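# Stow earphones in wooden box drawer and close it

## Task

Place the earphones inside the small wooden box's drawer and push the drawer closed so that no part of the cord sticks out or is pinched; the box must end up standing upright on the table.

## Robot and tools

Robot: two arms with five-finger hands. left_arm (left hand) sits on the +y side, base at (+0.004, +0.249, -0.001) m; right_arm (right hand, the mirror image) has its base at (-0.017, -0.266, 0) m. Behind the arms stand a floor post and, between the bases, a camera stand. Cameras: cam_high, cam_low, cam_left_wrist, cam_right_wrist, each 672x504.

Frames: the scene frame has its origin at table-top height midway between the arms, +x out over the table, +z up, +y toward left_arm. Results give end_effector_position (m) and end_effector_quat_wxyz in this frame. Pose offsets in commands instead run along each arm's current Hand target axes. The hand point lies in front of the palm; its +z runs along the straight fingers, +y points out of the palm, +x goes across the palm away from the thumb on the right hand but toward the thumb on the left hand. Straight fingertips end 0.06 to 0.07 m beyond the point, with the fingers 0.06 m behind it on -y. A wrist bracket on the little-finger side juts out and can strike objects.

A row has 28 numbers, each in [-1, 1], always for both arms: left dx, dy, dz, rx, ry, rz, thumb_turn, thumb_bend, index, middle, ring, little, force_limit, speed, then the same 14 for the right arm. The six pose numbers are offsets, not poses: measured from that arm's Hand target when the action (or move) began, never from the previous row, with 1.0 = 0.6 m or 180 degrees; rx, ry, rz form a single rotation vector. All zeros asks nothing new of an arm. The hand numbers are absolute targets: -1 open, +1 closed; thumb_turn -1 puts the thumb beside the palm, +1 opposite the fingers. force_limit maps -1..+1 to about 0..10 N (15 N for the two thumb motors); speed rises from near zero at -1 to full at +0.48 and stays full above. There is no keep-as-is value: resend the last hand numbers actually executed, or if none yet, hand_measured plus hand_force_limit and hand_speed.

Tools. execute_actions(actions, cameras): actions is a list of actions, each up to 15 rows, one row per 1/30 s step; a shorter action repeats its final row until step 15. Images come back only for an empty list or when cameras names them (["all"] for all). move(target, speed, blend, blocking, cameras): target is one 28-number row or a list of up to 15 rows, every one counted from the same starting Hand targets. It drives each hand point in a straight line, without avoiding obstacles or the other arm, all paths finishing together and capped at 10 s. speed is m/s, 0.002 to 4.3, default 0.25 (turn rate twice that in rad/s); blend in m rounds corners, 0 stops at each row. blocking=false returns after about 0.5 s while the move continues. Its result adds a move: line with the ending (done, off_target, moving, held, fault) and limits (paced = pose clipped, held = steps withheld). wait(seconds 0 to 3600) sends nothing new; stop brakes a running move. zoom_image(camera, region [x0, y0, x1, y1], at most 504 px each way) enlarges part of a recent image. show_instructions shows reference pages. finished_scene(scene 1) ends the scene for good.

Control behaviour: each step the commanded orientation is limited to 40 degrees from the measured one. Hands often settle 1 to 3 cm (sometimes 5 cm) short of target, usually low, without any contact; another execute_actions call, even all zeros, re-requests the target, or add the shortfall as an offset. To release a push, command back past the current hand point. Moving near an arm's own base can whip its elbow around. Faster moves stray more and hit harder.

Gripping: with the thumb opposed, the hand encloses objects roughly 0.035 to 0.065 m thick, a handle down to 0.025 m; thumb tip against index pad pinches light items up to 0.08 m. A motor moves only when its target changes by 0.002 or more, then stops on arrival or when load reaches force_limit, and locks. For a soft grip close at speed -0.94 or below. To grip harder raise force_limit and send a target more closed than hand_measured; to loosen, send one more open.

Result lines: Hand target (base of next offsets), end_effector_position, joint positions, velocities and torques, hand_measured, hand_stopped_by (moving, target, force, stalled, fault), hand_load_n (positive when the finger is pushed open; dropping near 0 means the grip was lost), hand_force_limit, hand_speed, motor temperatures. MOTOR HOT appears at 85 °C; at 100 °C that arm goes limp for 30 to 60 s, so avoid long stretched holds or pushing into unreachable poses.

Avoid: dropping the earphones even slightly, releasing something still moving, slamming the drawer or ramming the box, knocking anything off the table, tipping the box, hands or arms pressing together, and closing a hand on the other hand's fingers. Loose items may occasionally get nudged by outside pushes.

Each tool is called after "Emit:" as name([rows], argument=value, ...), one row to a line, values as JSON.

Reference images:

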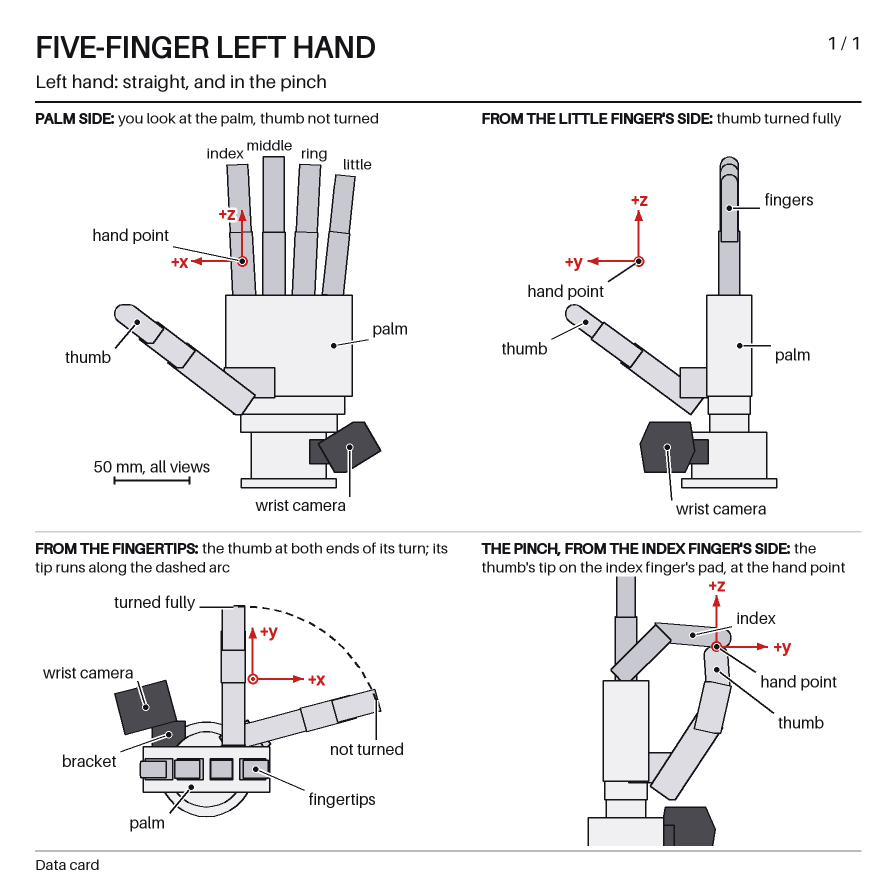

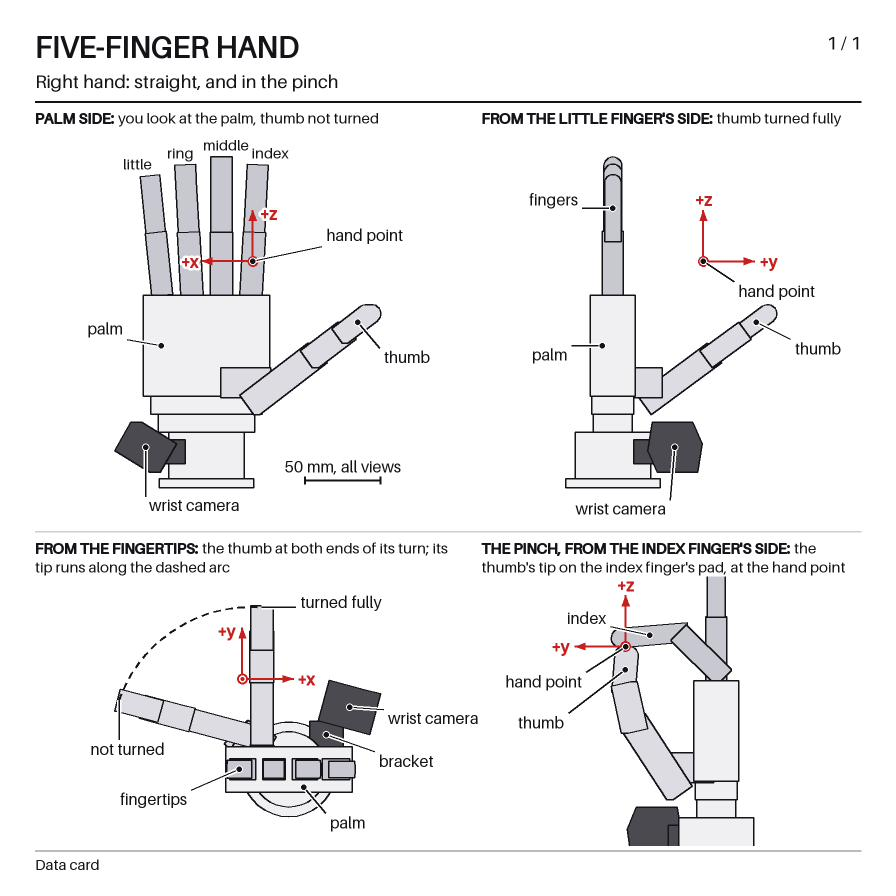

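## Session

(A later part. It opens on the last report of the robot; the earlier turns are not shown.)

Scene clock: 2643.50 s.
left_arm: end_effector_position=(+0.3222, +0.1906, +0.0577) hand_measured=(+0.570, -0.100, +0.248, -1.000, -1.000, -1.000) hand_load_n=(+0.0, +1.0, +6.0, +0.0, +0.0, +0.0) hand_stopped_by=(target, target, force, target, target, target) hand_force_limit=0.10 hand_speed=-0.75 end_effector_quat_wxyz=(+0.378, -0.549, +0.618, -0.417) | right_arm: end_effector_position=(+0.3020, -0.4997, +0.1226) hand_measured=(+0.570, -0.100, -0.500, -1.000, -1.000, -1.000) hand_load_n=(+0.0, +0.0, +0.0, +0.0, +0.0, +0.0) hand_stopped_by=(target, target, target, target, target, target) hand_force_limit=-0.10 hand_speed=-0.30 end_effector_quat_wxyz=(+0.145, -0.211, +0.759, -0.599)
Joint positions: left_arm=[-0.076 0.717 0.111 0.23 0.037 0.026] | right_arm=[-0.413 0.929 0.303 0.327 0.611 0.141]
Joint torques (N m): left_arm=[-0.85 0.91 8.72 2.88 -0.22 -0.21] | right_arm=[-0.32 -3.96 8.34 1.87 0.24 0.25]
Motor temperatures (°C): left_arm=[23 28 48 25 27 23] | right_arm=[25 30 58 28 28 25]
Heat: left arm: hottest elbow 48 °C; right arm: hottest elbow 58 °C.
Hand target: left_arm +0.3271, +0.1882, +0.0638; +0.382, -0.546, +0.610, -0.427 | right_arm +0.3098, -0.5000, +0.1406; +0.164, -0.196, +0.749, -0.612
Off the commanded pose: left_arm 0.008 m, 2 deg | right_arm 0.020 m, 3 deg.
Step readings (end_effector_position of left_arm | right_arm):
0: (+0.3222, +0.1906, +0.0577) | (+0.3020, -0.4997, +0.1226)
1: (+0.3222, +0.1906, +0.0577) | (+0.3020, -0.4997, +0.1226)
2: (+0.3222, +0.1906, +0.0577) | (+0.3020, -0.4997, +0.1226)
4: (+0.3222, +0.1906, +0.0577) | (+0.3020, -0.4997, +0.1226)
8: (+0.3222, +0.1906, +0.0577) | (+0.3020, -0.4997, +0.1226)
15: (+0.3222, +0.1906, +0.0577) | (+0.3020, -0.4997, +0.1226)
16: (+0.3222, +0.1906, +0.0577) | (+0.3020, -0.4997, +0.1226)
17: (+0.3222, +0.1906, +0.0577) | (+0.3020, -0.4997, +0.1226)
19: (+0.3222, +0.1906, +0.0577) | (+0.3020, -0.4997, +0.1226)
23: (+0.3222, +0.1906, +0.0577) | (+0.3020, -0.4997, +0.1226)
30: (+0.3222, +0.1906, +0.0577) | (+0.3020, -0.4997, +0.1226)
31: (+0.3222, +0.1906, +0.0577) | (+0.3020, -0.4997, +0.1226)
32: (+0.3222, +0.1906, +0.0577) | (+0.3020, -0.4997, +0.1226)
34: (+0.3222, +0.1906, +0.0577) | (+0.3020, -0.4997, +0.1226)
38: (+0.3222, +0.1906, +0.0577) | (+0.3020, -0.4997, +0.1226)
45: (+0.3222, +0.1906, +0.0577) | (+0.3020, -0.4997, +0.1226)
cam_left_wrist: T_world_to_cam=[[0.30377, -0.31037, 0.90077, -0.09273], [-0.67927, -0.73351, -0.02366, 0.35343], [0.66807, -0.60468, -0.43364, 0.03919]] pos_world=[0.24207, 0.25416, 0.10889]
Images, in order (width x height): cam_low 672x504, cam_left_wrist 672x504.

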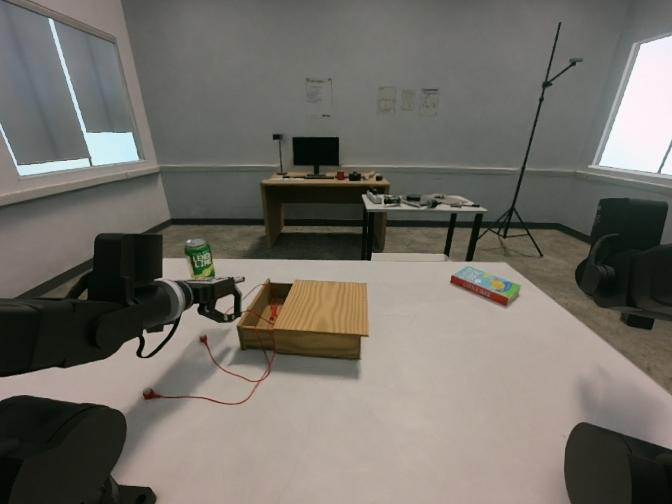

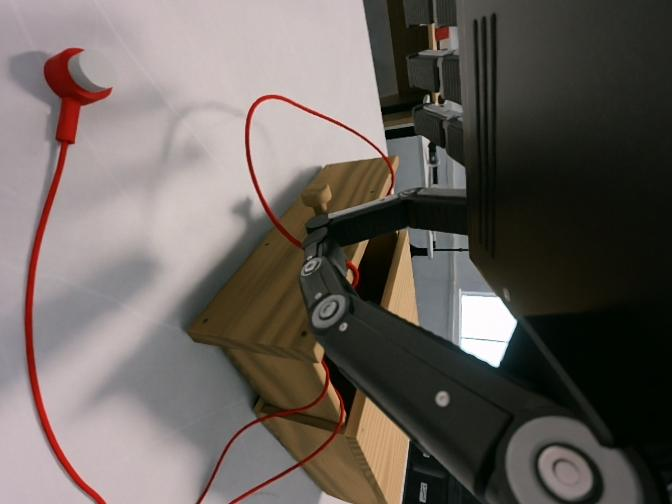

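Emit:
move(target=[0,-0.2193,-0.0798,0,0,0,0.57,-0.1,0.5,-1,-1,-1,0.1,-0.75,0,0,0,0,0,0,0.57,-0.1,-0.5,-1,-1,-1,-0.1,-0.3], speed=0.12, cameras=["cam_left_wrist","cam_low","cam_high"])

Emit:
zoom_image(camera="cam_low", region=[140, 200, 380, 420])

Scene clock: 2655.33 s.
left_arm: end_effector_position=(+0.3160, +0.1912, +0.1616) hand_measured=(+0.570, -0.100, +0.248, -1.000, -1.000, -1.000) hand_load_n=(+0.0, +0.5, +6.0, +0.0, +0.0, +0.0) hand_stopped_by=(target, target, force, target, target, target) hand_force_limit=0.10 hand_speed=-0.75 end_effector_quat_wxyz=(+0.367, -0.557, +0.626, -0.405) | right_arm: end_effector_position=(+0.3020, -0.4997, +0.1226) hand_measured=(+0.570, -0.100, -0.500, -1.000, -1.000, -1.000) hand_load_n=(+0.0, +0.0, +0.0, +0.0, +0.0, +0.0) hand_stopped_by=(target, target, target, target, target, target) hand_force_limit=-0.10 hand_speed=-0.30 end_effector_quat_wxyz=(+0.145, -0.211, +0.759, -0.599)
Joint positions: left_arm=[-0.076 0.47 0.374 -0.32 0.036 0.024] | right_arm=[-0.413 0.929 0.303 0.327 0.611 0.141]
Joint torques (N m): left_arm=[-0.32 0.91 16.42 1.13 -0.15 -0.19] | right_arm=[-0.32 -3.96 8.34 1.85 0.24 0.25]
Motor temperatures (°C): left_arm=[23 28 48 25 27 23] | right_arm=[25 30 58 28 28 25]
Heat: left arm: hottest elbow 48 °C; right arm: hottest elbow 58 °C.
Hand target: left_arm +0.3272, +0.1882, +0.2038; +0.382, -0.546, +0.610, -0.427 | right_arm +0.3098, -0.5000, +0.1406; +0.164, -0.196, +0.749, -0.612
Off the commanded pose: left_arm 0.044 m, 4 deg | right_arm 0.020 m, 3 deg.
move: off_target (left_arm)
cam_left_wrist: T_world_to_cam=[[0.34013, -0.31144, 0.88731, -0.19328], [-0.67825, -0.73483, 0.00207, 0.34798], [0.65137, -0.60252, -0.46117, 0.09802]] pos_world=[0.23791, 0.25457, 0.21599]
Images, in order (width x height): cam_high 672x504, cam_low 672x504, cam_left_wrist 672x504.

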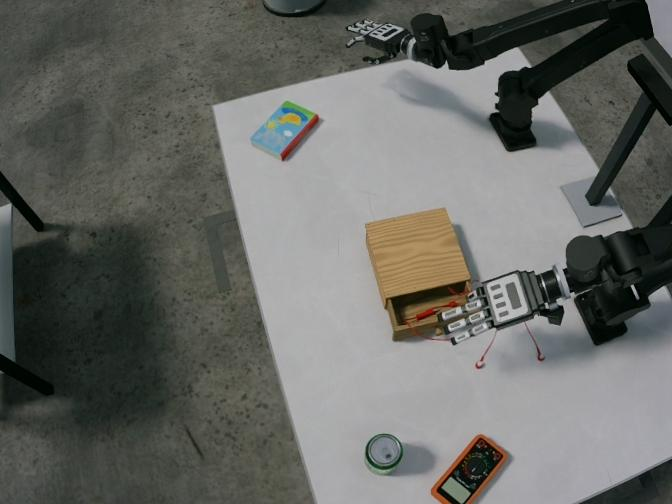

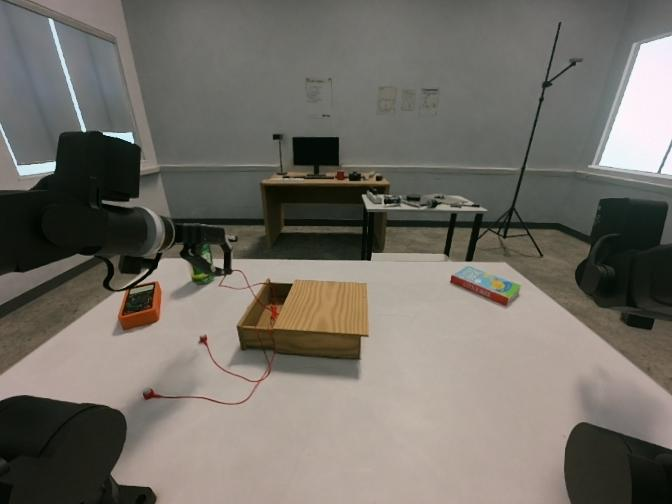

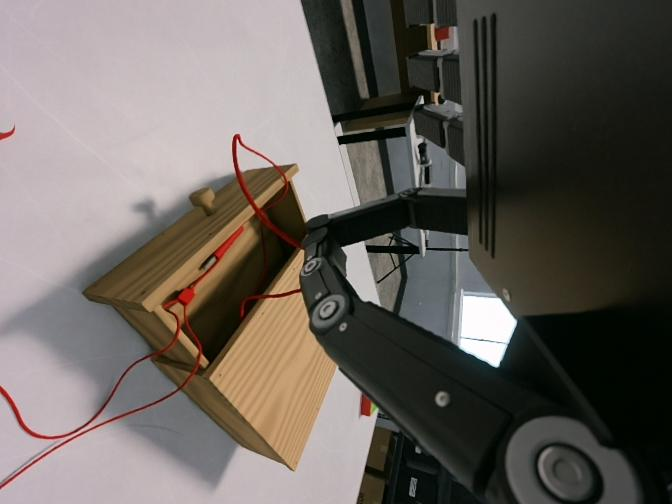

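Scaled by 2.100 from the camera's image (finer frame: 960x720).

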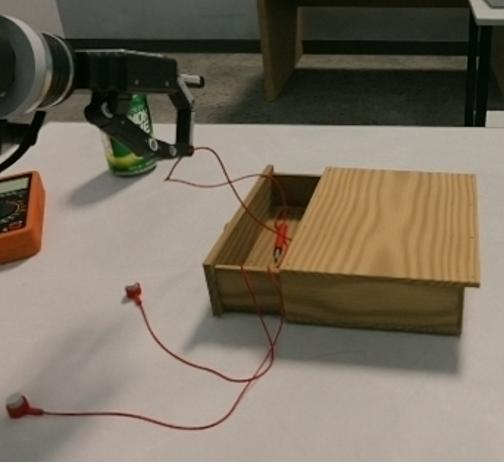

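Emit:
move(target=[0.1638,-0.0433,0.0213,0,0,0,0.57,-0.1,0.5,-1,-1,-1,0.1,-0.75,0,0,0,0,0,0,0.57,-0.1,-0.5,-1,-1,-1,-0.1,-0.3], speed=0.12, cameras=["cam_left_wrist","cam_low","cam_high"])

Emit:
zoom_image(camera="cam_low", region=[140, 200, 380, 420])

Emit:
zoom_image(camera="cam_high", region=[340, 190, 580, 400])

Scene clock: 2670.60 s.
left_arm: end_effector_position=(+0.3194, +0.1011, +0.1796) hand_measured=(+0.570, -0.100, +0.248, -1.000, -1.000, -1.000) hand_load_n=(+0.0, +0.5, +6.5, +0.0, +0.0, +0.0) hand_stopped_by=(target, target, force, target, target, target) hand_force_limit=0.10 hand_speed=-0.75 end_effector_quat_wxyz=(+0.374, -0.549, +0.636, -0.393) | right_arm: end_effector_position=(+0.3020, -0.4997, +0.1226) hand_measured=(+0.570, -0.100, -0.500, -1.000, -1.000, -1.000) hand_load_n=(+0.0, +0.0, +0.0, -0.5, +0.0, +0.0) hand_stopped_by=(target, target, target, target, target, target) hand_force_limit=-0.10 hand_speed=-0.30 end_effector_quat_wxyz=(+0.145, -0.211, +0.759, -0.599)
Joint positions: left_arm=[-0.569 0.622 0.473 -0.32 -0.42 -0.155] | right_arm=[-0.413 0.929 0.303 0.327 0.611 0.141]
Joint torques (N m): left_arm=[-1.55 1.14 16.17 2.5 -0.51 -0.26] | right_arm=[-0.38 -3.96 8.32 1.87 0.24 0.26]
Motor temperatures (°C): left_arm=[23 28 51 25 27 23] | right_arm=[25 30 58 28 28 25]
Heat: left arm: hottest elbow 51 °C; right arm: hottest elbow 58 °C.
Hand target: left_arm +0.3371, +0.0882, +0.2238; +0.382, -0.546, +0.610, -0.427 | right_arm +0.3098, -0.5000, +0.1406; +0.164, -0.196, +0.749, -0.612
Off the commanded pose: left_arm 0.049 m, 5 deg | right_arm 0.020 m, 3 deg.
move: off_target (left_arm)
cam_left_wrist: T_world_to_cam=[[0.34238, -0.34627, 0.87343, -0.23327], [-0.68354, -0.7296, -0.0213, 0.28931], [0.64462, -0.58973, -0.48649, 0.05528]] pos_world=[0.24199, 0.16291, 0.2368]
Images, in order (width x height): cam_high 672x504, cam_low 672x504, cam_left_wrist 672x504.

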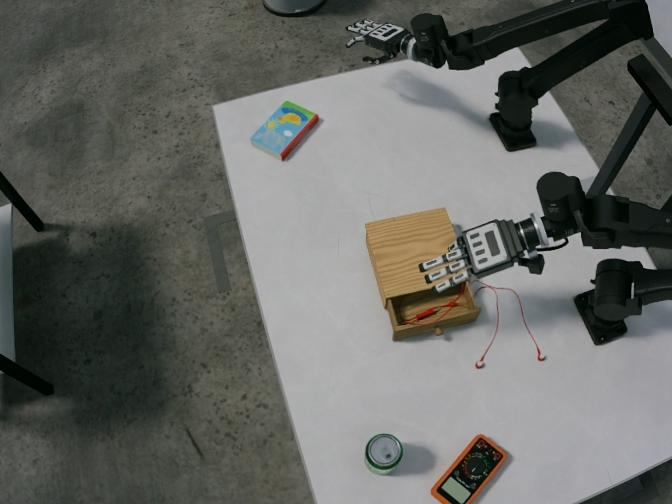

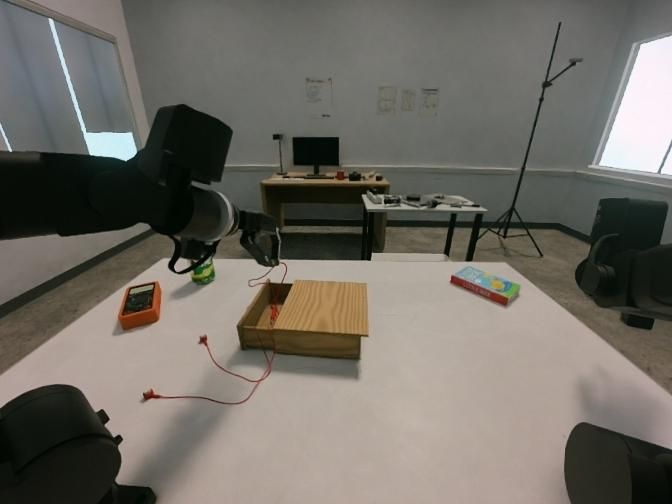

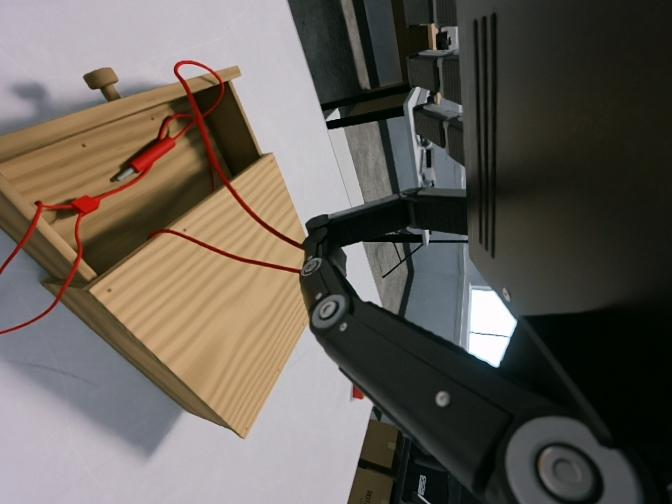

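Scaled by 2.100 from the camera's image (finer frame: 960x720).

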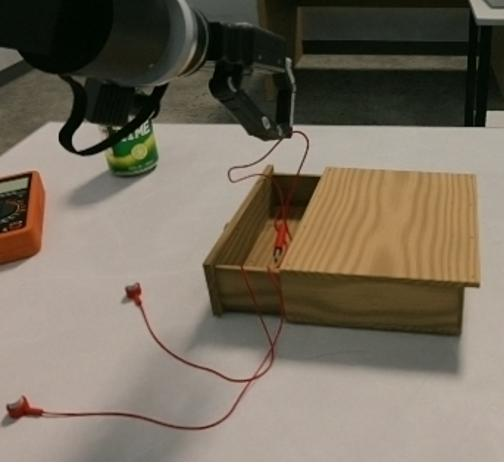

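Scaled by 2.100 from the camera's image (finer frame: 960x720).

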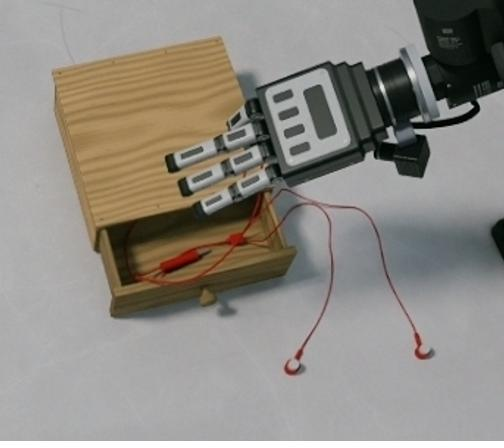

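Emit:
move(target=[-0.0628,0.1608,0.0655,0,0,0,0.57,-0.1,0.5,-1,-1,-1,0.1,-0.75,0,0,0,0,0,0,0.57,-0.1,-0.5,-1,-1,-1,-0.1,-0.3], speed=0.12, cameras=["cam_left_wrist","cam_low","cam_high"])

Emit:
zoom_image(camera="cam_low", region=[140, 200, 380, 420])

Emit:
zoom_image(camera="cam_high", region=[340, 190, 580, 400])

Scene clock: 2689.93 s.
left_arm: end_effector_position=(+0.3394, +0.1237, +0.1146) hand_measured=(+0.570, -0.100, +0.248, -1.000, -1.000, -1.000) hand_load_n=(+0.0, +0.5, +6.0, +0.0, -0.5, +0.0) hand_stopped_by=(target, target, force, target, target, target) hand_force_limit=0.10 hand_speed=-0.75 end_effector_quat_wxyz=(+0.372, -0.553, +0.614, -0.422) | right_arm: end_effector_position=(+0.3020, -0.4997, +0.1226) hand_measured=(+0.570, -0.100, -0.500, -1.000, -1.000, -1.000) hand_load_n=(+0.0, +0.5, +0.0, +0.0, +0.0, +0.0) hand_stopped_by=(target, target, target, target, target, target) hand_force_limit=-0.10 hand_speed=-0.30 end_effector_quat_wxyz=(+0.145, -0.211, +0.759, -0.599)
Joint positions: left_arm=[-0.404 0.717 0.283 0.046 -0.262 -0.117] | right_arm=[-0.413 0.929 0.303 0.327 0.611 0.141]
Joint torques (N m): left_arm=[0.97 0.85 9.55 2.85 -0.02 0.2] | right_arm=[-0.32 -3.96 8.32 1.87 0.24 0.25]
Motor temperatures (°C): left_arm=[23 28 52 25 27 23] | right_arm=[25 30 58 28 28 25]
Heat: left arm: hottest elbow 52 °C; right arm: hottest elbow 58 °C.
Hand target: left_arm +0.3451, +0.1252, +0.1197; +0.382, -0.546, +0.610, -0.427 | right_arm +0.3098, -0.5000, +0.1406; +0.164, -0.196, +0.749, -0.612
Off the commanded pose: left_arm 0.008 m, 2 deg | right_arm 0.020 m, 3 deg.
move: done
cam_left_wrist: T_world_to_cam=[[0.30526, -0.29089, 0.90675, -0.17357], [-0.6779, -0.73512, -0.00762, 0.31524], [0.66878, -0.61236, -0.42159, 0.01124]] pos_world=[0.25917, 0.18814, 0.16453]
Images, in order (width x height): cam_high 672x504, cam_low 672x504, cam_left_wrist 672x504.

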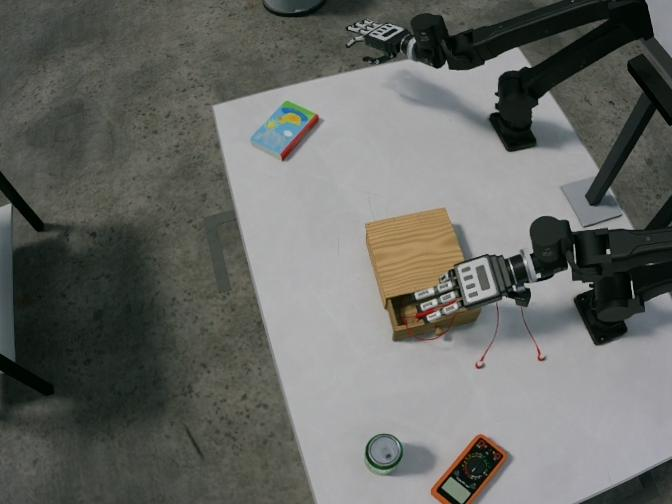

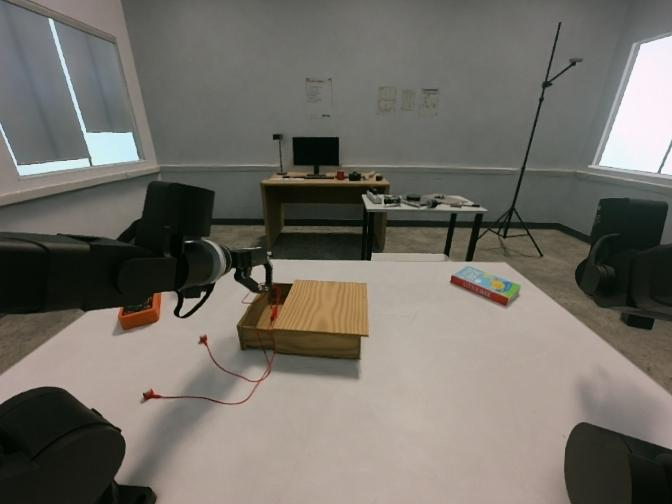

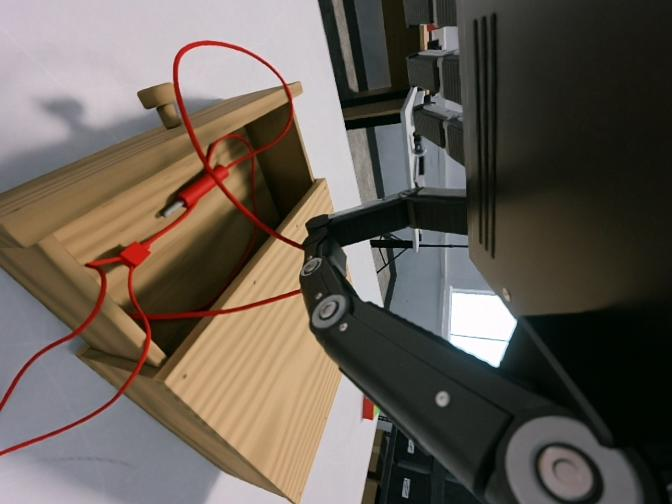

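Scaled by 2.100 from the camera's image (finer frame: 960x720).

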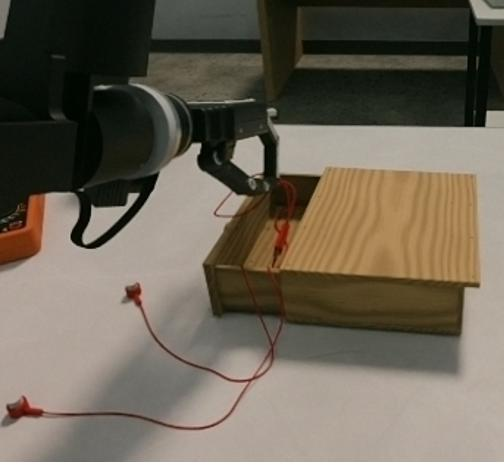

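Scaled by 2.100 from the camera's image (finer frame: 960x720).

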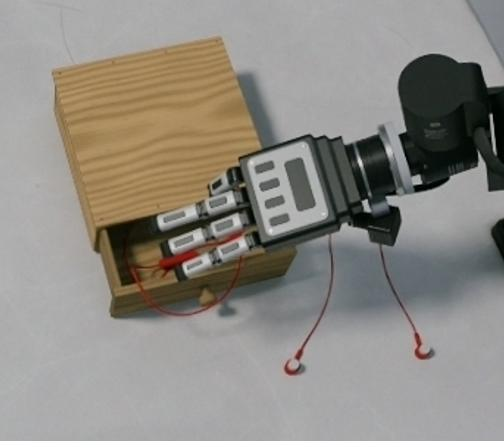

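Emit:
move(target=[0.0022,0.1048,-0.015,0,0,0,0.57,-0.1,0.5,-1,-1,-1,0.1,-0.75,0,0,0,0,0,0,0.57,-0.1,-0.5,-1,-1,-1,-0.1,-0.3], speed=0.08, cameras=["cam_left_wrist","cam_low","cam_high"])

Emit:
zoom_image(camera="cam_low", region=[140, 200, 380, 420])

Emit:
zoom_image(camera="cam_high", region=[340, 190, 580, 400])

Scene clock: 2726.40 s.
left_arm: end_effector_position=(+0.3108, +0.1301, +0.0577) hand_measured=(+0.570, -0.100, +0.248, -1.000, -1.000, -1.000) hand_load_n=(+0.0, +0.5, +6.0, +0.0, +0.0, +0.0) hand_stopped_by=(target, target, force, target, target, target) hand_force_limit=0.10 hand_speed=-0.75 end_effector_quat_wxyz=(+0.377, -0.549, +0.618, -0.418) | right_arm: end_effector_position=(+0.3020, -0.4997, +0.1226) hand_measured=(+0.570, -0.100, -0.500, -1.000, -1.000, -1.000) hand_load_n=(+0.0, +0.0, +0.0, +0.0, +0.0, -0.5) hand_stopped_by=(target, target, target, target, target, target) hand_force_limit=-0.10 hand_speed=-0.30 end_effector_quat_wxyz=(+0.145, -0.211, +0.759, -0.599)
Joint positions: left_arm=[-0.445 0.746 0.122 0.23 -0.305 -0.117] | right_arm=[-0.413 0.929 0.303 0.327 0.611 0.141]
Joint torques (N m): left_arm=[-1.55 0.85 8.69 2.74 -0.41 -0.12] | right_arm=[-0.32 -3.96 8.34 1.85 0.24 0.25]
Motor temperatures (°C): left_arm=[23 28 49 25 27 23] | right_arm=[25 30 58 28 28 25]
Heat: left arm: hottest elbow 49 °C; right arm: hottest elbow 58 °C.
Hand target: left_arm +0.3152, +0.1272, +0.0637; +0.382, -0.546, +0.610, -0.427 | right_arm +0.3098, -0.5000, +0.1406; +0.164, -0.196, +0.749, -0.612
Off the commanded pose: left_arm 0.008 m, 2 deg | right_arm 0.020 m, 3 deg.
move: done
cam_left_wrist: T_world_to_cam=[[0.30376, -0.30723, 0.90185, -0.10857], [-0.67917, -0.73367, -0.02118, 0.30112], [0.66817, -0.60608, -0.43152, 0.01021]] pos_world=[0.23067, 0.19376, 0.10869]
Images, in order (width x height): cam_high 672x504, cam_low 672x504, cam_left_wrist 672x504.

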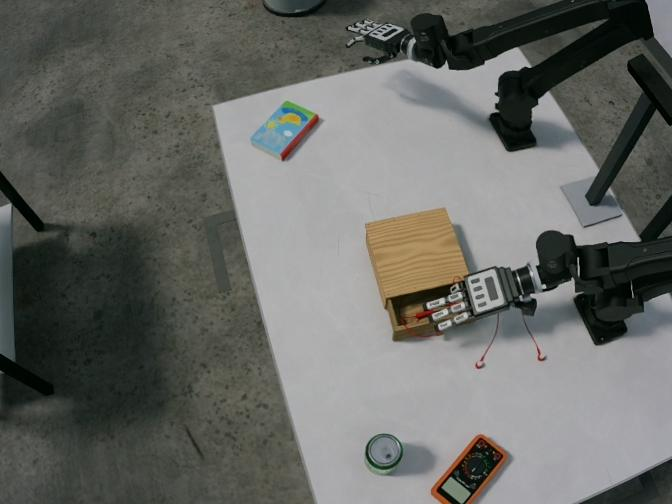

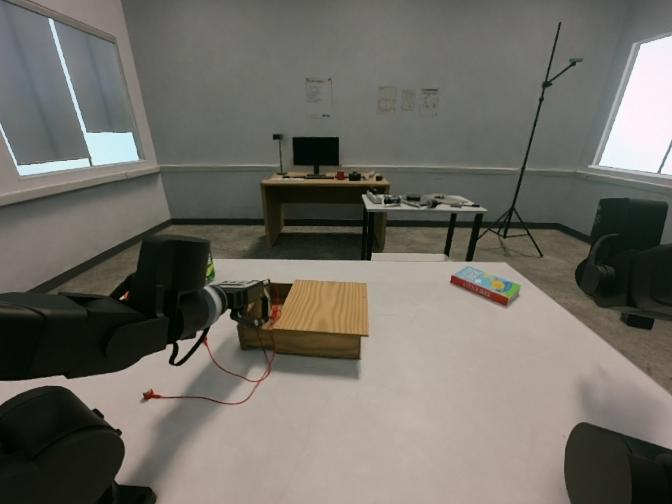

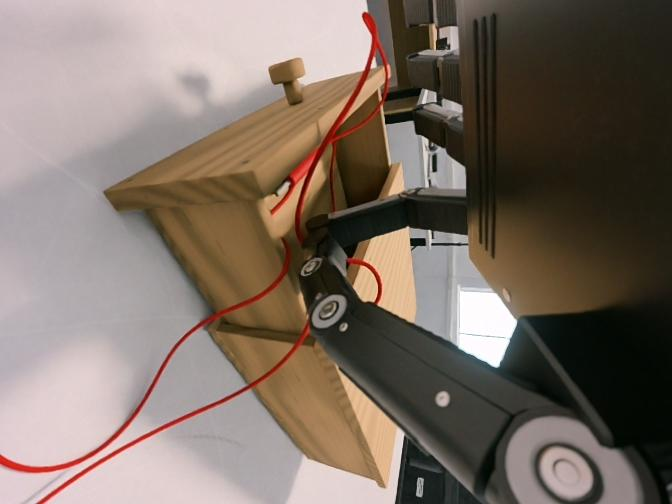

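Scaled by 2.100 from the camera's image (finer frame: 960x720).

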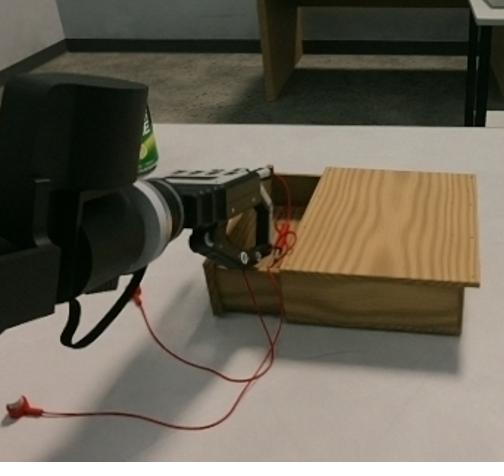

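Scaled by 2.100 from the camera's image (finer frame: 960x720).

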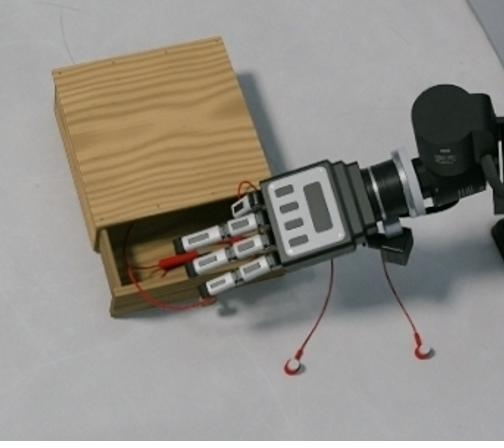

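Emit:
move(target=[0,0.0188,0.0068,0,0,0,0.57,-0.1,0.5,-1,-1,-1,0.1,-0.75,0,0,0,0,0,0,0.57,-0.1,-0.5,-1,-1,-1,-0.1,-0.3], speed=0.05)

Emit:
execute_actions([
  [[0,0,0,0,0,0,0.57,-0.1,-0.02,-1,-1,-1,0.1,-0.6,0,0,0,0,0,0,0.57,-0.1,-0.5,-1,-1,-1,-0.1,-0.3]],
  [[0,0,0,0,0,0,0.57,-0.1,-0.02,-1,-1,-1,0.1,-0.6,0,0,0,0,0,0,0.57,-0.1,-0.5,-1,-1,-1,-0.1,-0.3]],
], cameras=["cam_left_wrist","cam_high"])

Scene clock: 2745.43 s.
left_arm: end_effector_position=(+0.3147, +0.1288, +0.0525) hand_measured=(+0.570, -0.100, +0.248, -1.000, -1.000, -1.000) hand_load_n=(+0.0, +0.5, +6.5, +0.0, +0.0, +0.0) hand_stopped_by=(target, target, force, target, target, target) hand_force_limit=0.10 hand_speed=-0.75 end_effector_quat_wxyz=(+0.381, -0.548, +0.612, -0.424) | right_arm: end_effector_position=(+0.3020, -0.4997, +0.1226) hand_measured=(+0.570, -0.100, -0.500, -1.000, -1.000, -1.000) hand_load_n=(+0.0, +0.0, +0.0, +0.0, +0.0, +0.0) hand_stopped_by=(target, target, target, target, target, target) hand_force_limit=-0.10 hand_speed=-0.30 end_effector_quat_wxyz=(+0.145, -0.211, +0.759, -0.599)
Joint positions: left_arm=[-0.444 0.807 0.107 0.325 -0.305 -0.117] | right_arm=[-0.413 0.929 0.303 0.327 0.611 0.141]
Joint torques (N m): left_arm=[-0.5 0.79 7.69 2.71 -0.38 -0.1] | right_arm=[-0.32 -4.01 8.34 1.87 0.24 0.25]
Motor temperatures (°C): left_arm=[23 28 49 25 27 23] | right_arm=[25 30 58 28 28 25]
Heat: left arm: hottest elbow 49 °C; right arm: hottest elbow 58 °C.
Hand target: left_arm +0.3152, +0.1272, +0.0517; +0.382, -0.546, +0.610, -0.427 | right_arm +0.3098, -0.5000, +0.1406; +0.164, -0.196, +0.749, -0.612
Off the commanded pose: left_arm 0.002 m, 0 deg | right_arm 0.020 m, 3 deg.
move: done

Scene clock: 2746.73 s.
left_arm: end_effector_position=(+0.3143, +0.1290, +0.0516) hand_measured=(+0.570, -0.100, -0.020, -1.000, -1.000, -1.000) hand_load_n=(+0.0, -1.0, +0.0, +0.0, +0.0, +0.0) hand_stopped_by=(target, target, target, target, target, target) hand_force_limit=0.10 hand_speed=-0.60 end_effector_quat_wxyz=(+0.380, -0.548, +0.613, -0.424) | right_arm: end_effector_position=(+0.3020, -0.4997, +0.1226) hand_measured=(+0.570, -0.100, -0.500, -1.000, -1.000, -1.000) hand_load_n=(+0.5, +0.0, +0.0, +0.0, +0.0, +0.0) hand_stopped_by=(target, target, target, target, target, target) hand_force_limit=-0.10 hand_speed=-0.30 end_effector_quat_wxyz=(+0.145, -0.211, +0.759, -0.599)
Joint positions: left_arm=[-0.444 0.809 0.105 0.326 -0.305 -0.117] | right_arm=[-0.413 0.929 0.303 0.327 0.611 0.141]
Joint torques (N m): left_arm=[-0.91 1.14 7.82 2.62 -0.4 -0.08] | right_arm=[-0.32 -3.96 8.32 1.85 0.24 0.25]
Motor temperatures (°C): left_arm=[23 28 49 25 27 23] | right_arm=[25 30 58 28 28 25]
Heat: left arm: hottest elbow 49 °C; right arm: hottest elbow 58 °C.
Hand target: left_arm +0.3152, +0.1272, +0.0517; +0.382, -0.546, +0.610, -0.427 | right_arm +0.3098, -0.5000, +0.1406; +0.164, -0.196, +0.749, -0.612
Off the commanded pose: left_arm 0.002 m, 1 deg | right_arm 0.020 m, 3 deg.
Step readings (end_effector_position of left_arm | right_arm):
0: (+0.3147, +0.1288, +0.0525) | (+0.3020, -0.4997, +0.1226)
1: (+0.3147, +0.1288, +0.0525) | (+0.3020, -0.4997, +0.1226)
2: (+0.3147, +0.1288, +0.0525) | (+0.3020, -0.4997, +0.1226)
4: (+0.3149, +0.1287, +0.0529) | (+0.3020, -0.4997, +0.1226)
8: (+0.3141, +0.1286, +0.0516) | (+0.3020, -0.4997, +0.1226)
15: (+0.3143, +0.1290, +0.0516) | (+0.3020, -0.4997, +0.1226)
16: (+0.3143, +0.1290, +0.0516) | (+0.3020, -0.4997, +0.1226)
17: (+0.3143, +0.1290, +0.0516) | (+0.3020, -0.4997, +0.1226)
19: (+0.3143, +0.1290, +0.0516) | (+0.3020, -0.4997, +0.1226)
23: (+0.3143, +0.1290, +0.0516) | (+0.3020, -0.4997, +0.1226)
30: (+0.3143, +0.1290, +0.0516) | (+0.3020, -0.4997, +0.1226)
cam_left_wrist: T_world_to_cam=[[0.29047, -0.30028, 0.90855, -0.10145], [-0.67768, -0.73489, -0.02623, 0.30254], [0.67556, -0.60808, -0.41695, 0.00178]] pos_world=[0.23329, 0.19295, 0.10085]
Images, in order (width x height): cam_high 672x504, cam_left_wrist 672x504.

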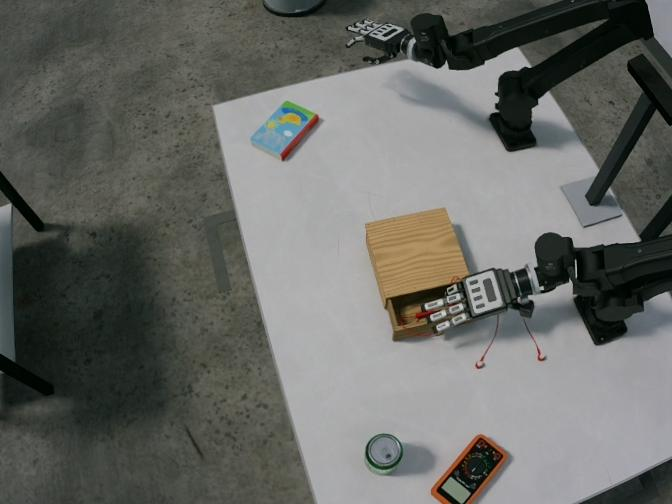

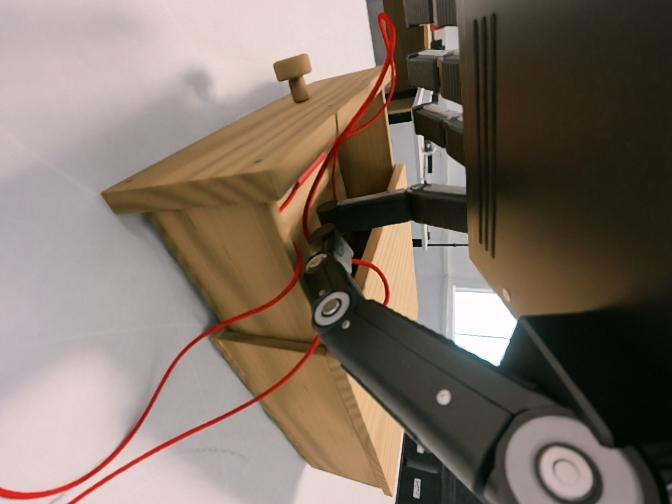

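Emit:
move(target=[0,-0.235,-0.0855,0,0,0,0.57,-0.1,-0.02,-1,-1,-1,0.1,-0.6,0,0,0,0,0,0,0.57,-0.1,-0.5,-1,-1,-1,-0.1,-0.3], speed=0.1, cameras=["cam_left_wrist","cam_low","cam_high"])

Emit:
zoom_image(camera="cam_low", region=[140, 200, 380, 420])

Emit:
zoom_image(camera="cam_high", region=[340, 190, 580, 400])

Scene clock: 2757.17 s.
left_arm: end_effector_position=(+0.3046, +0.1335, +0.1590) hand_measured=(+0.570, -0.100, -0.020, -1.000, -1.000, -1.000) hand_load_n=(+0.0, +0.0, +0.0, +0.0, -0.5, +0.0) hand_stopped_by=(target, target, target, target, target, target) hand_force_limit=0.10 hand_speed=-0.60 end_effector_quat_wxyz=(+0.371, -0.554, +0.628, -0.401) | right_arm: end_effector_position=(+0.3020, -0.4997, +0.1226) hand_measured=(+0.570, -0.100, -0.500, -1.000, -1.000, -1.000) hand_load_n=(-0.5, +0.0, +0.0, +0.0, +0.0, +0.0) hand_stopped_by=(target, target, target, target, target, target) hand_force_limit=-0.10 hand_speed=-0.30 end_effector_quat_wxyz=(+0.145, -0.211, +0.759, -0.599)
Joint positions: left_arm=[-0.444 0.491 0.375 -0.32 -0.305 -0.117] | right_arm=[-0.413 0.929 0.303 0.327 0.611 0.141]
Joint torques (N m): left_arm=[-0.15 0.26 15.98 1.07 -0.34 -0.09] | right_arm=[-0.38 -3.9 8.34 1.87 0.24 0.25]
Motor temperatures (°C): left_arm=[23 28 50 25 27 23] | right_arm=[25 30 57 28 28 25]
Heat: left arm: hottest elbow 50 °C; right arm: hottest elbow 57 °C.
Hand target: left_arm +0.3152, +0.1272, +0.2018; +0.382, -0.546, +0.610, -0.427 | right_arm +0.3098, -0.5000, +0.1406; +0.164, -0.196, +0.749, -0.612
Off the commanded pose: left_arm 0.045 m, 4 deg | right_arm 0.020 m, 3 deg.
move: off_target (left_arm)
cam_left_wrist: T_world_to_cam=[[0.3378, -0.32234, 0.8843, -0.20242], [-0.67859, -0.73447, -0.0085, 0.29949], [0.65223, -0.59721, -0.46684, 0.06944]] pos_world=[0.22631, 0.19619, 0.21397]
Images, in order (width x height): cam_high 672x504, cam_low 672x504, cam_left_wrist 672x504.

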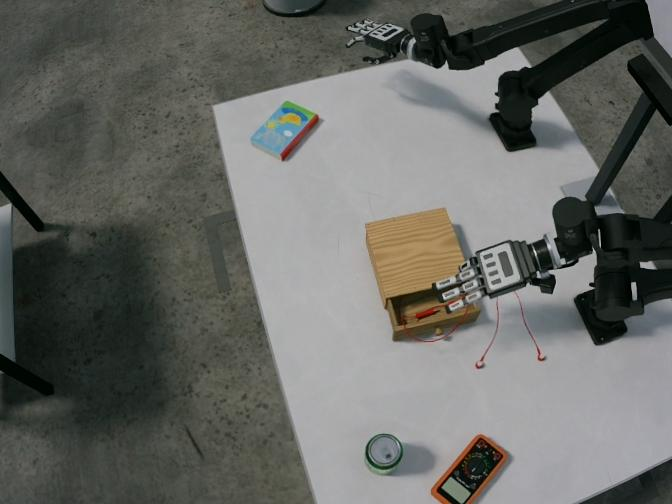

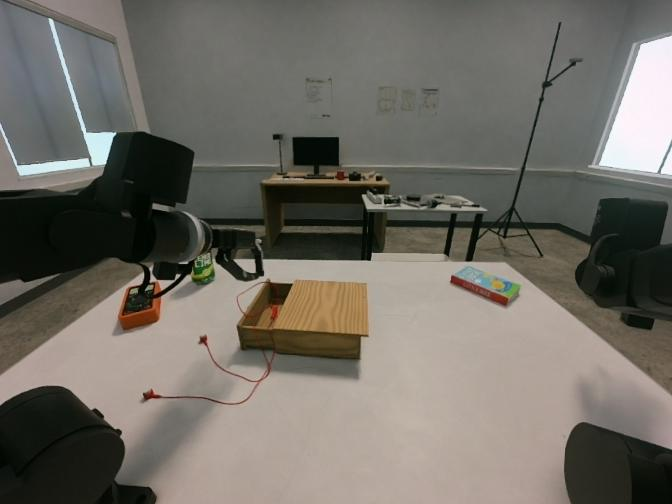

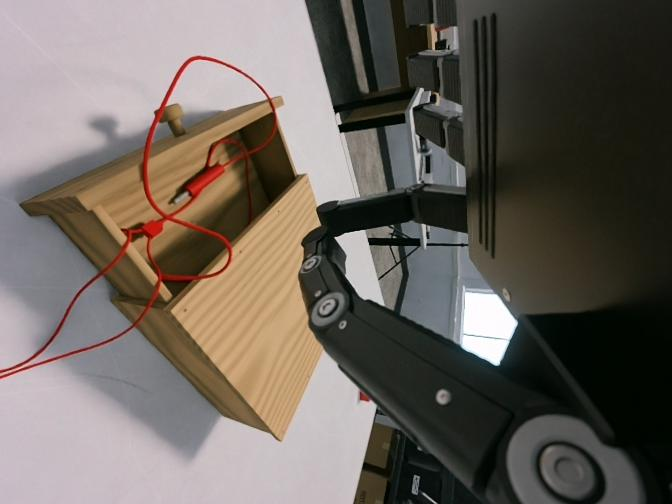

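Scaled by 2.100 from the camera's image (finer frame: 960x720).

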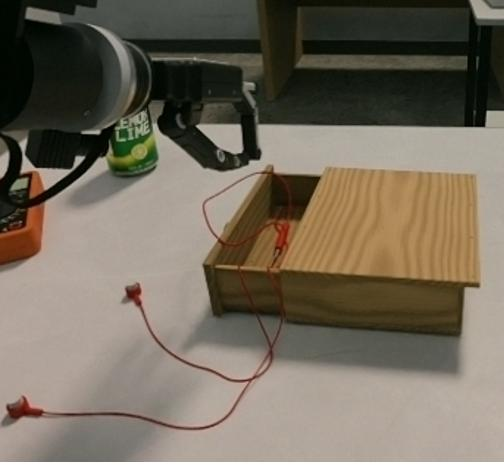

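Scaled by 2.100 from the camera's image (finer frame: 960x720).

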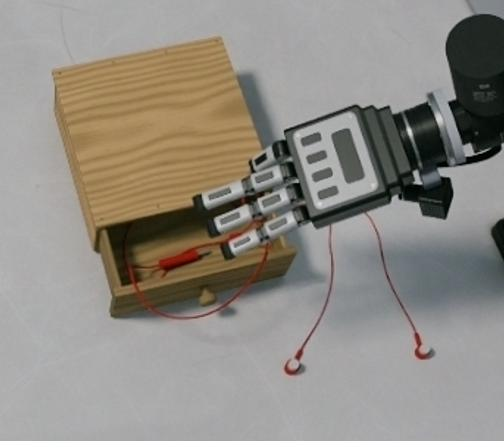

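Emit:
move(target=[-0.1367,0.1435,-0.0532,0,0,0,0.57,-0.1,-0.3,-1,-1,-1,0.1,-0.5,0,0,0,0,0,0,0.57,-0.1,-0.5,-1,-1,-1,-0.1,-0.3], speed=0.15, cameras=["cam_left_wrist","cam_low","cam_high"])

Emit:
zoom_image(camera="cam_low", region=[100, 250, 340, 440])

Emit:
zoom_image(camera="cam_high", region=[340, 190, 580, 400])

Scene clock: 2803.33 s.
left_arm: end_effector_position=(+0.2662, +0.2137, +0.1300) hand_measured=(+0.570, -0.100, -0.300, -1.000, -1.000, -1.000) hand_load_n=(-0.5, +0.0, +0.0, +0.0, +0.0, +0.0) hand_stopped_by=(target, target, target, target, target, target) hand_force_limit=0.10 hand_speed=-0.50 end_effector_quat_wxyz=(+0.378, -0.553, +0.606, -0.429) | right_arm: end_effector_position=(+0.3020, -0.4997, +0.1226) hand_measured=(+0.570, -0.100, -0.500, -1.000, -1.000, -1.000) hand_load_n=(+0.0, +0.0, +0.0, +0.0, +0.0, +0.0) hand_stopped_by=(target, target, target, target, target, target) hand_force_limit=-0.10 hand_speed=-0.30 end_effector_quat_wxyz=(+0.145, -0.211, +0.759, -0.599)
Joint positions: left_arm=[0.128 0.136 0.217 -0.445 0.231 0.069] | right_arm=[-0.413 0.929 0.303 0.327 0.611 0.141]
Joint torques (N m): left_arm=[0.91 2.61 10.51 1.1 0.17 0.16] | right_arm=[-0.32 -3.96 8.32 1.85 0.24 0.25]
Motor temperatures (°C): left_arm=[23 28 63 25 27 23] | right_arm=[25 30 57 28 28 25]
Heat: left arm: hottest elbow 63 °C; right arm: hottest elbow 57 °C.
Hand target: left_arm +0.2652, +0.2153, +0.1318; +0.382, -0.546, +0.610, -0.427 | right_arm +0.3098, -0.5000, +0.1406; +0.164, -0.196, +0.749, -0.612
Off the commanded pose: left_arm 0.003 m, 1 deg | right_arm 0.020 m, 3 deg.
move: done
cam_left_wrist: T_world_to_cam=[[0.28901, -0.28115, 0.91511, -0.13779], [-0.67275, -0.73972, -0.01479, 0.3325], [0.68108, -0.61137, -0.40293, 0.11585]] pos_world=[0.18461, 0.27804, 0.17769]
Images, in order (width x height): cam_high 672x504, cam_low 672x504, cam_left_wrist 672x504.

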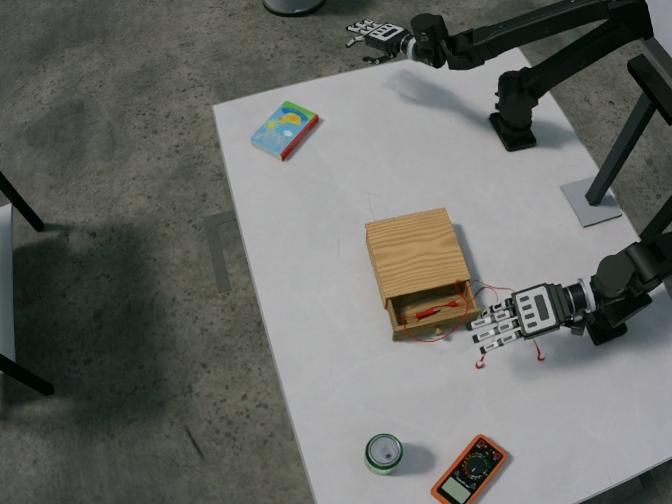

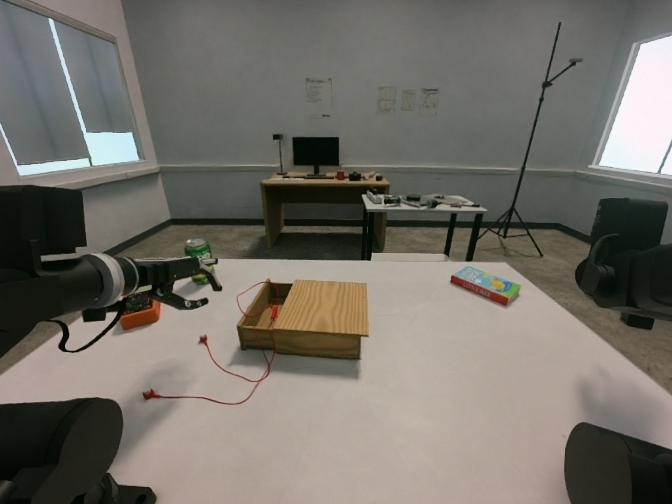

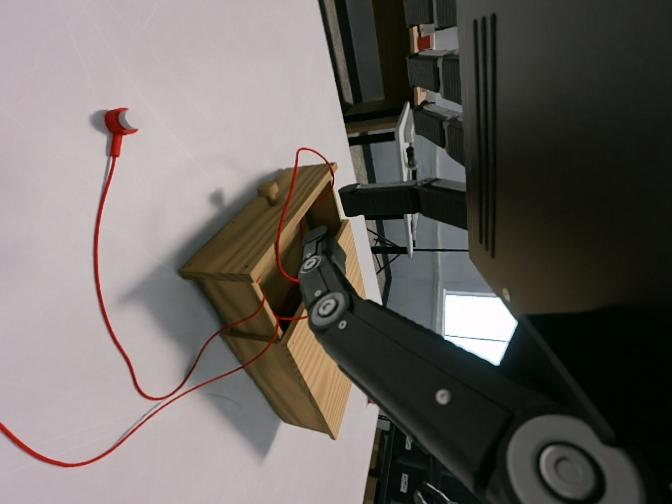

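Scaled by 2.100 from the camera's image (finer frame: 960x720).

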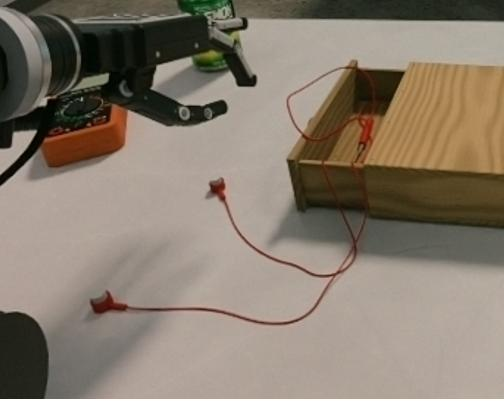

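Scaled by 2.100 from the camera's image (finer frame: 960x720).

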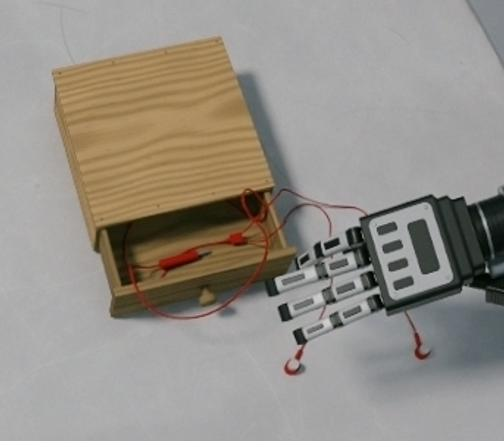

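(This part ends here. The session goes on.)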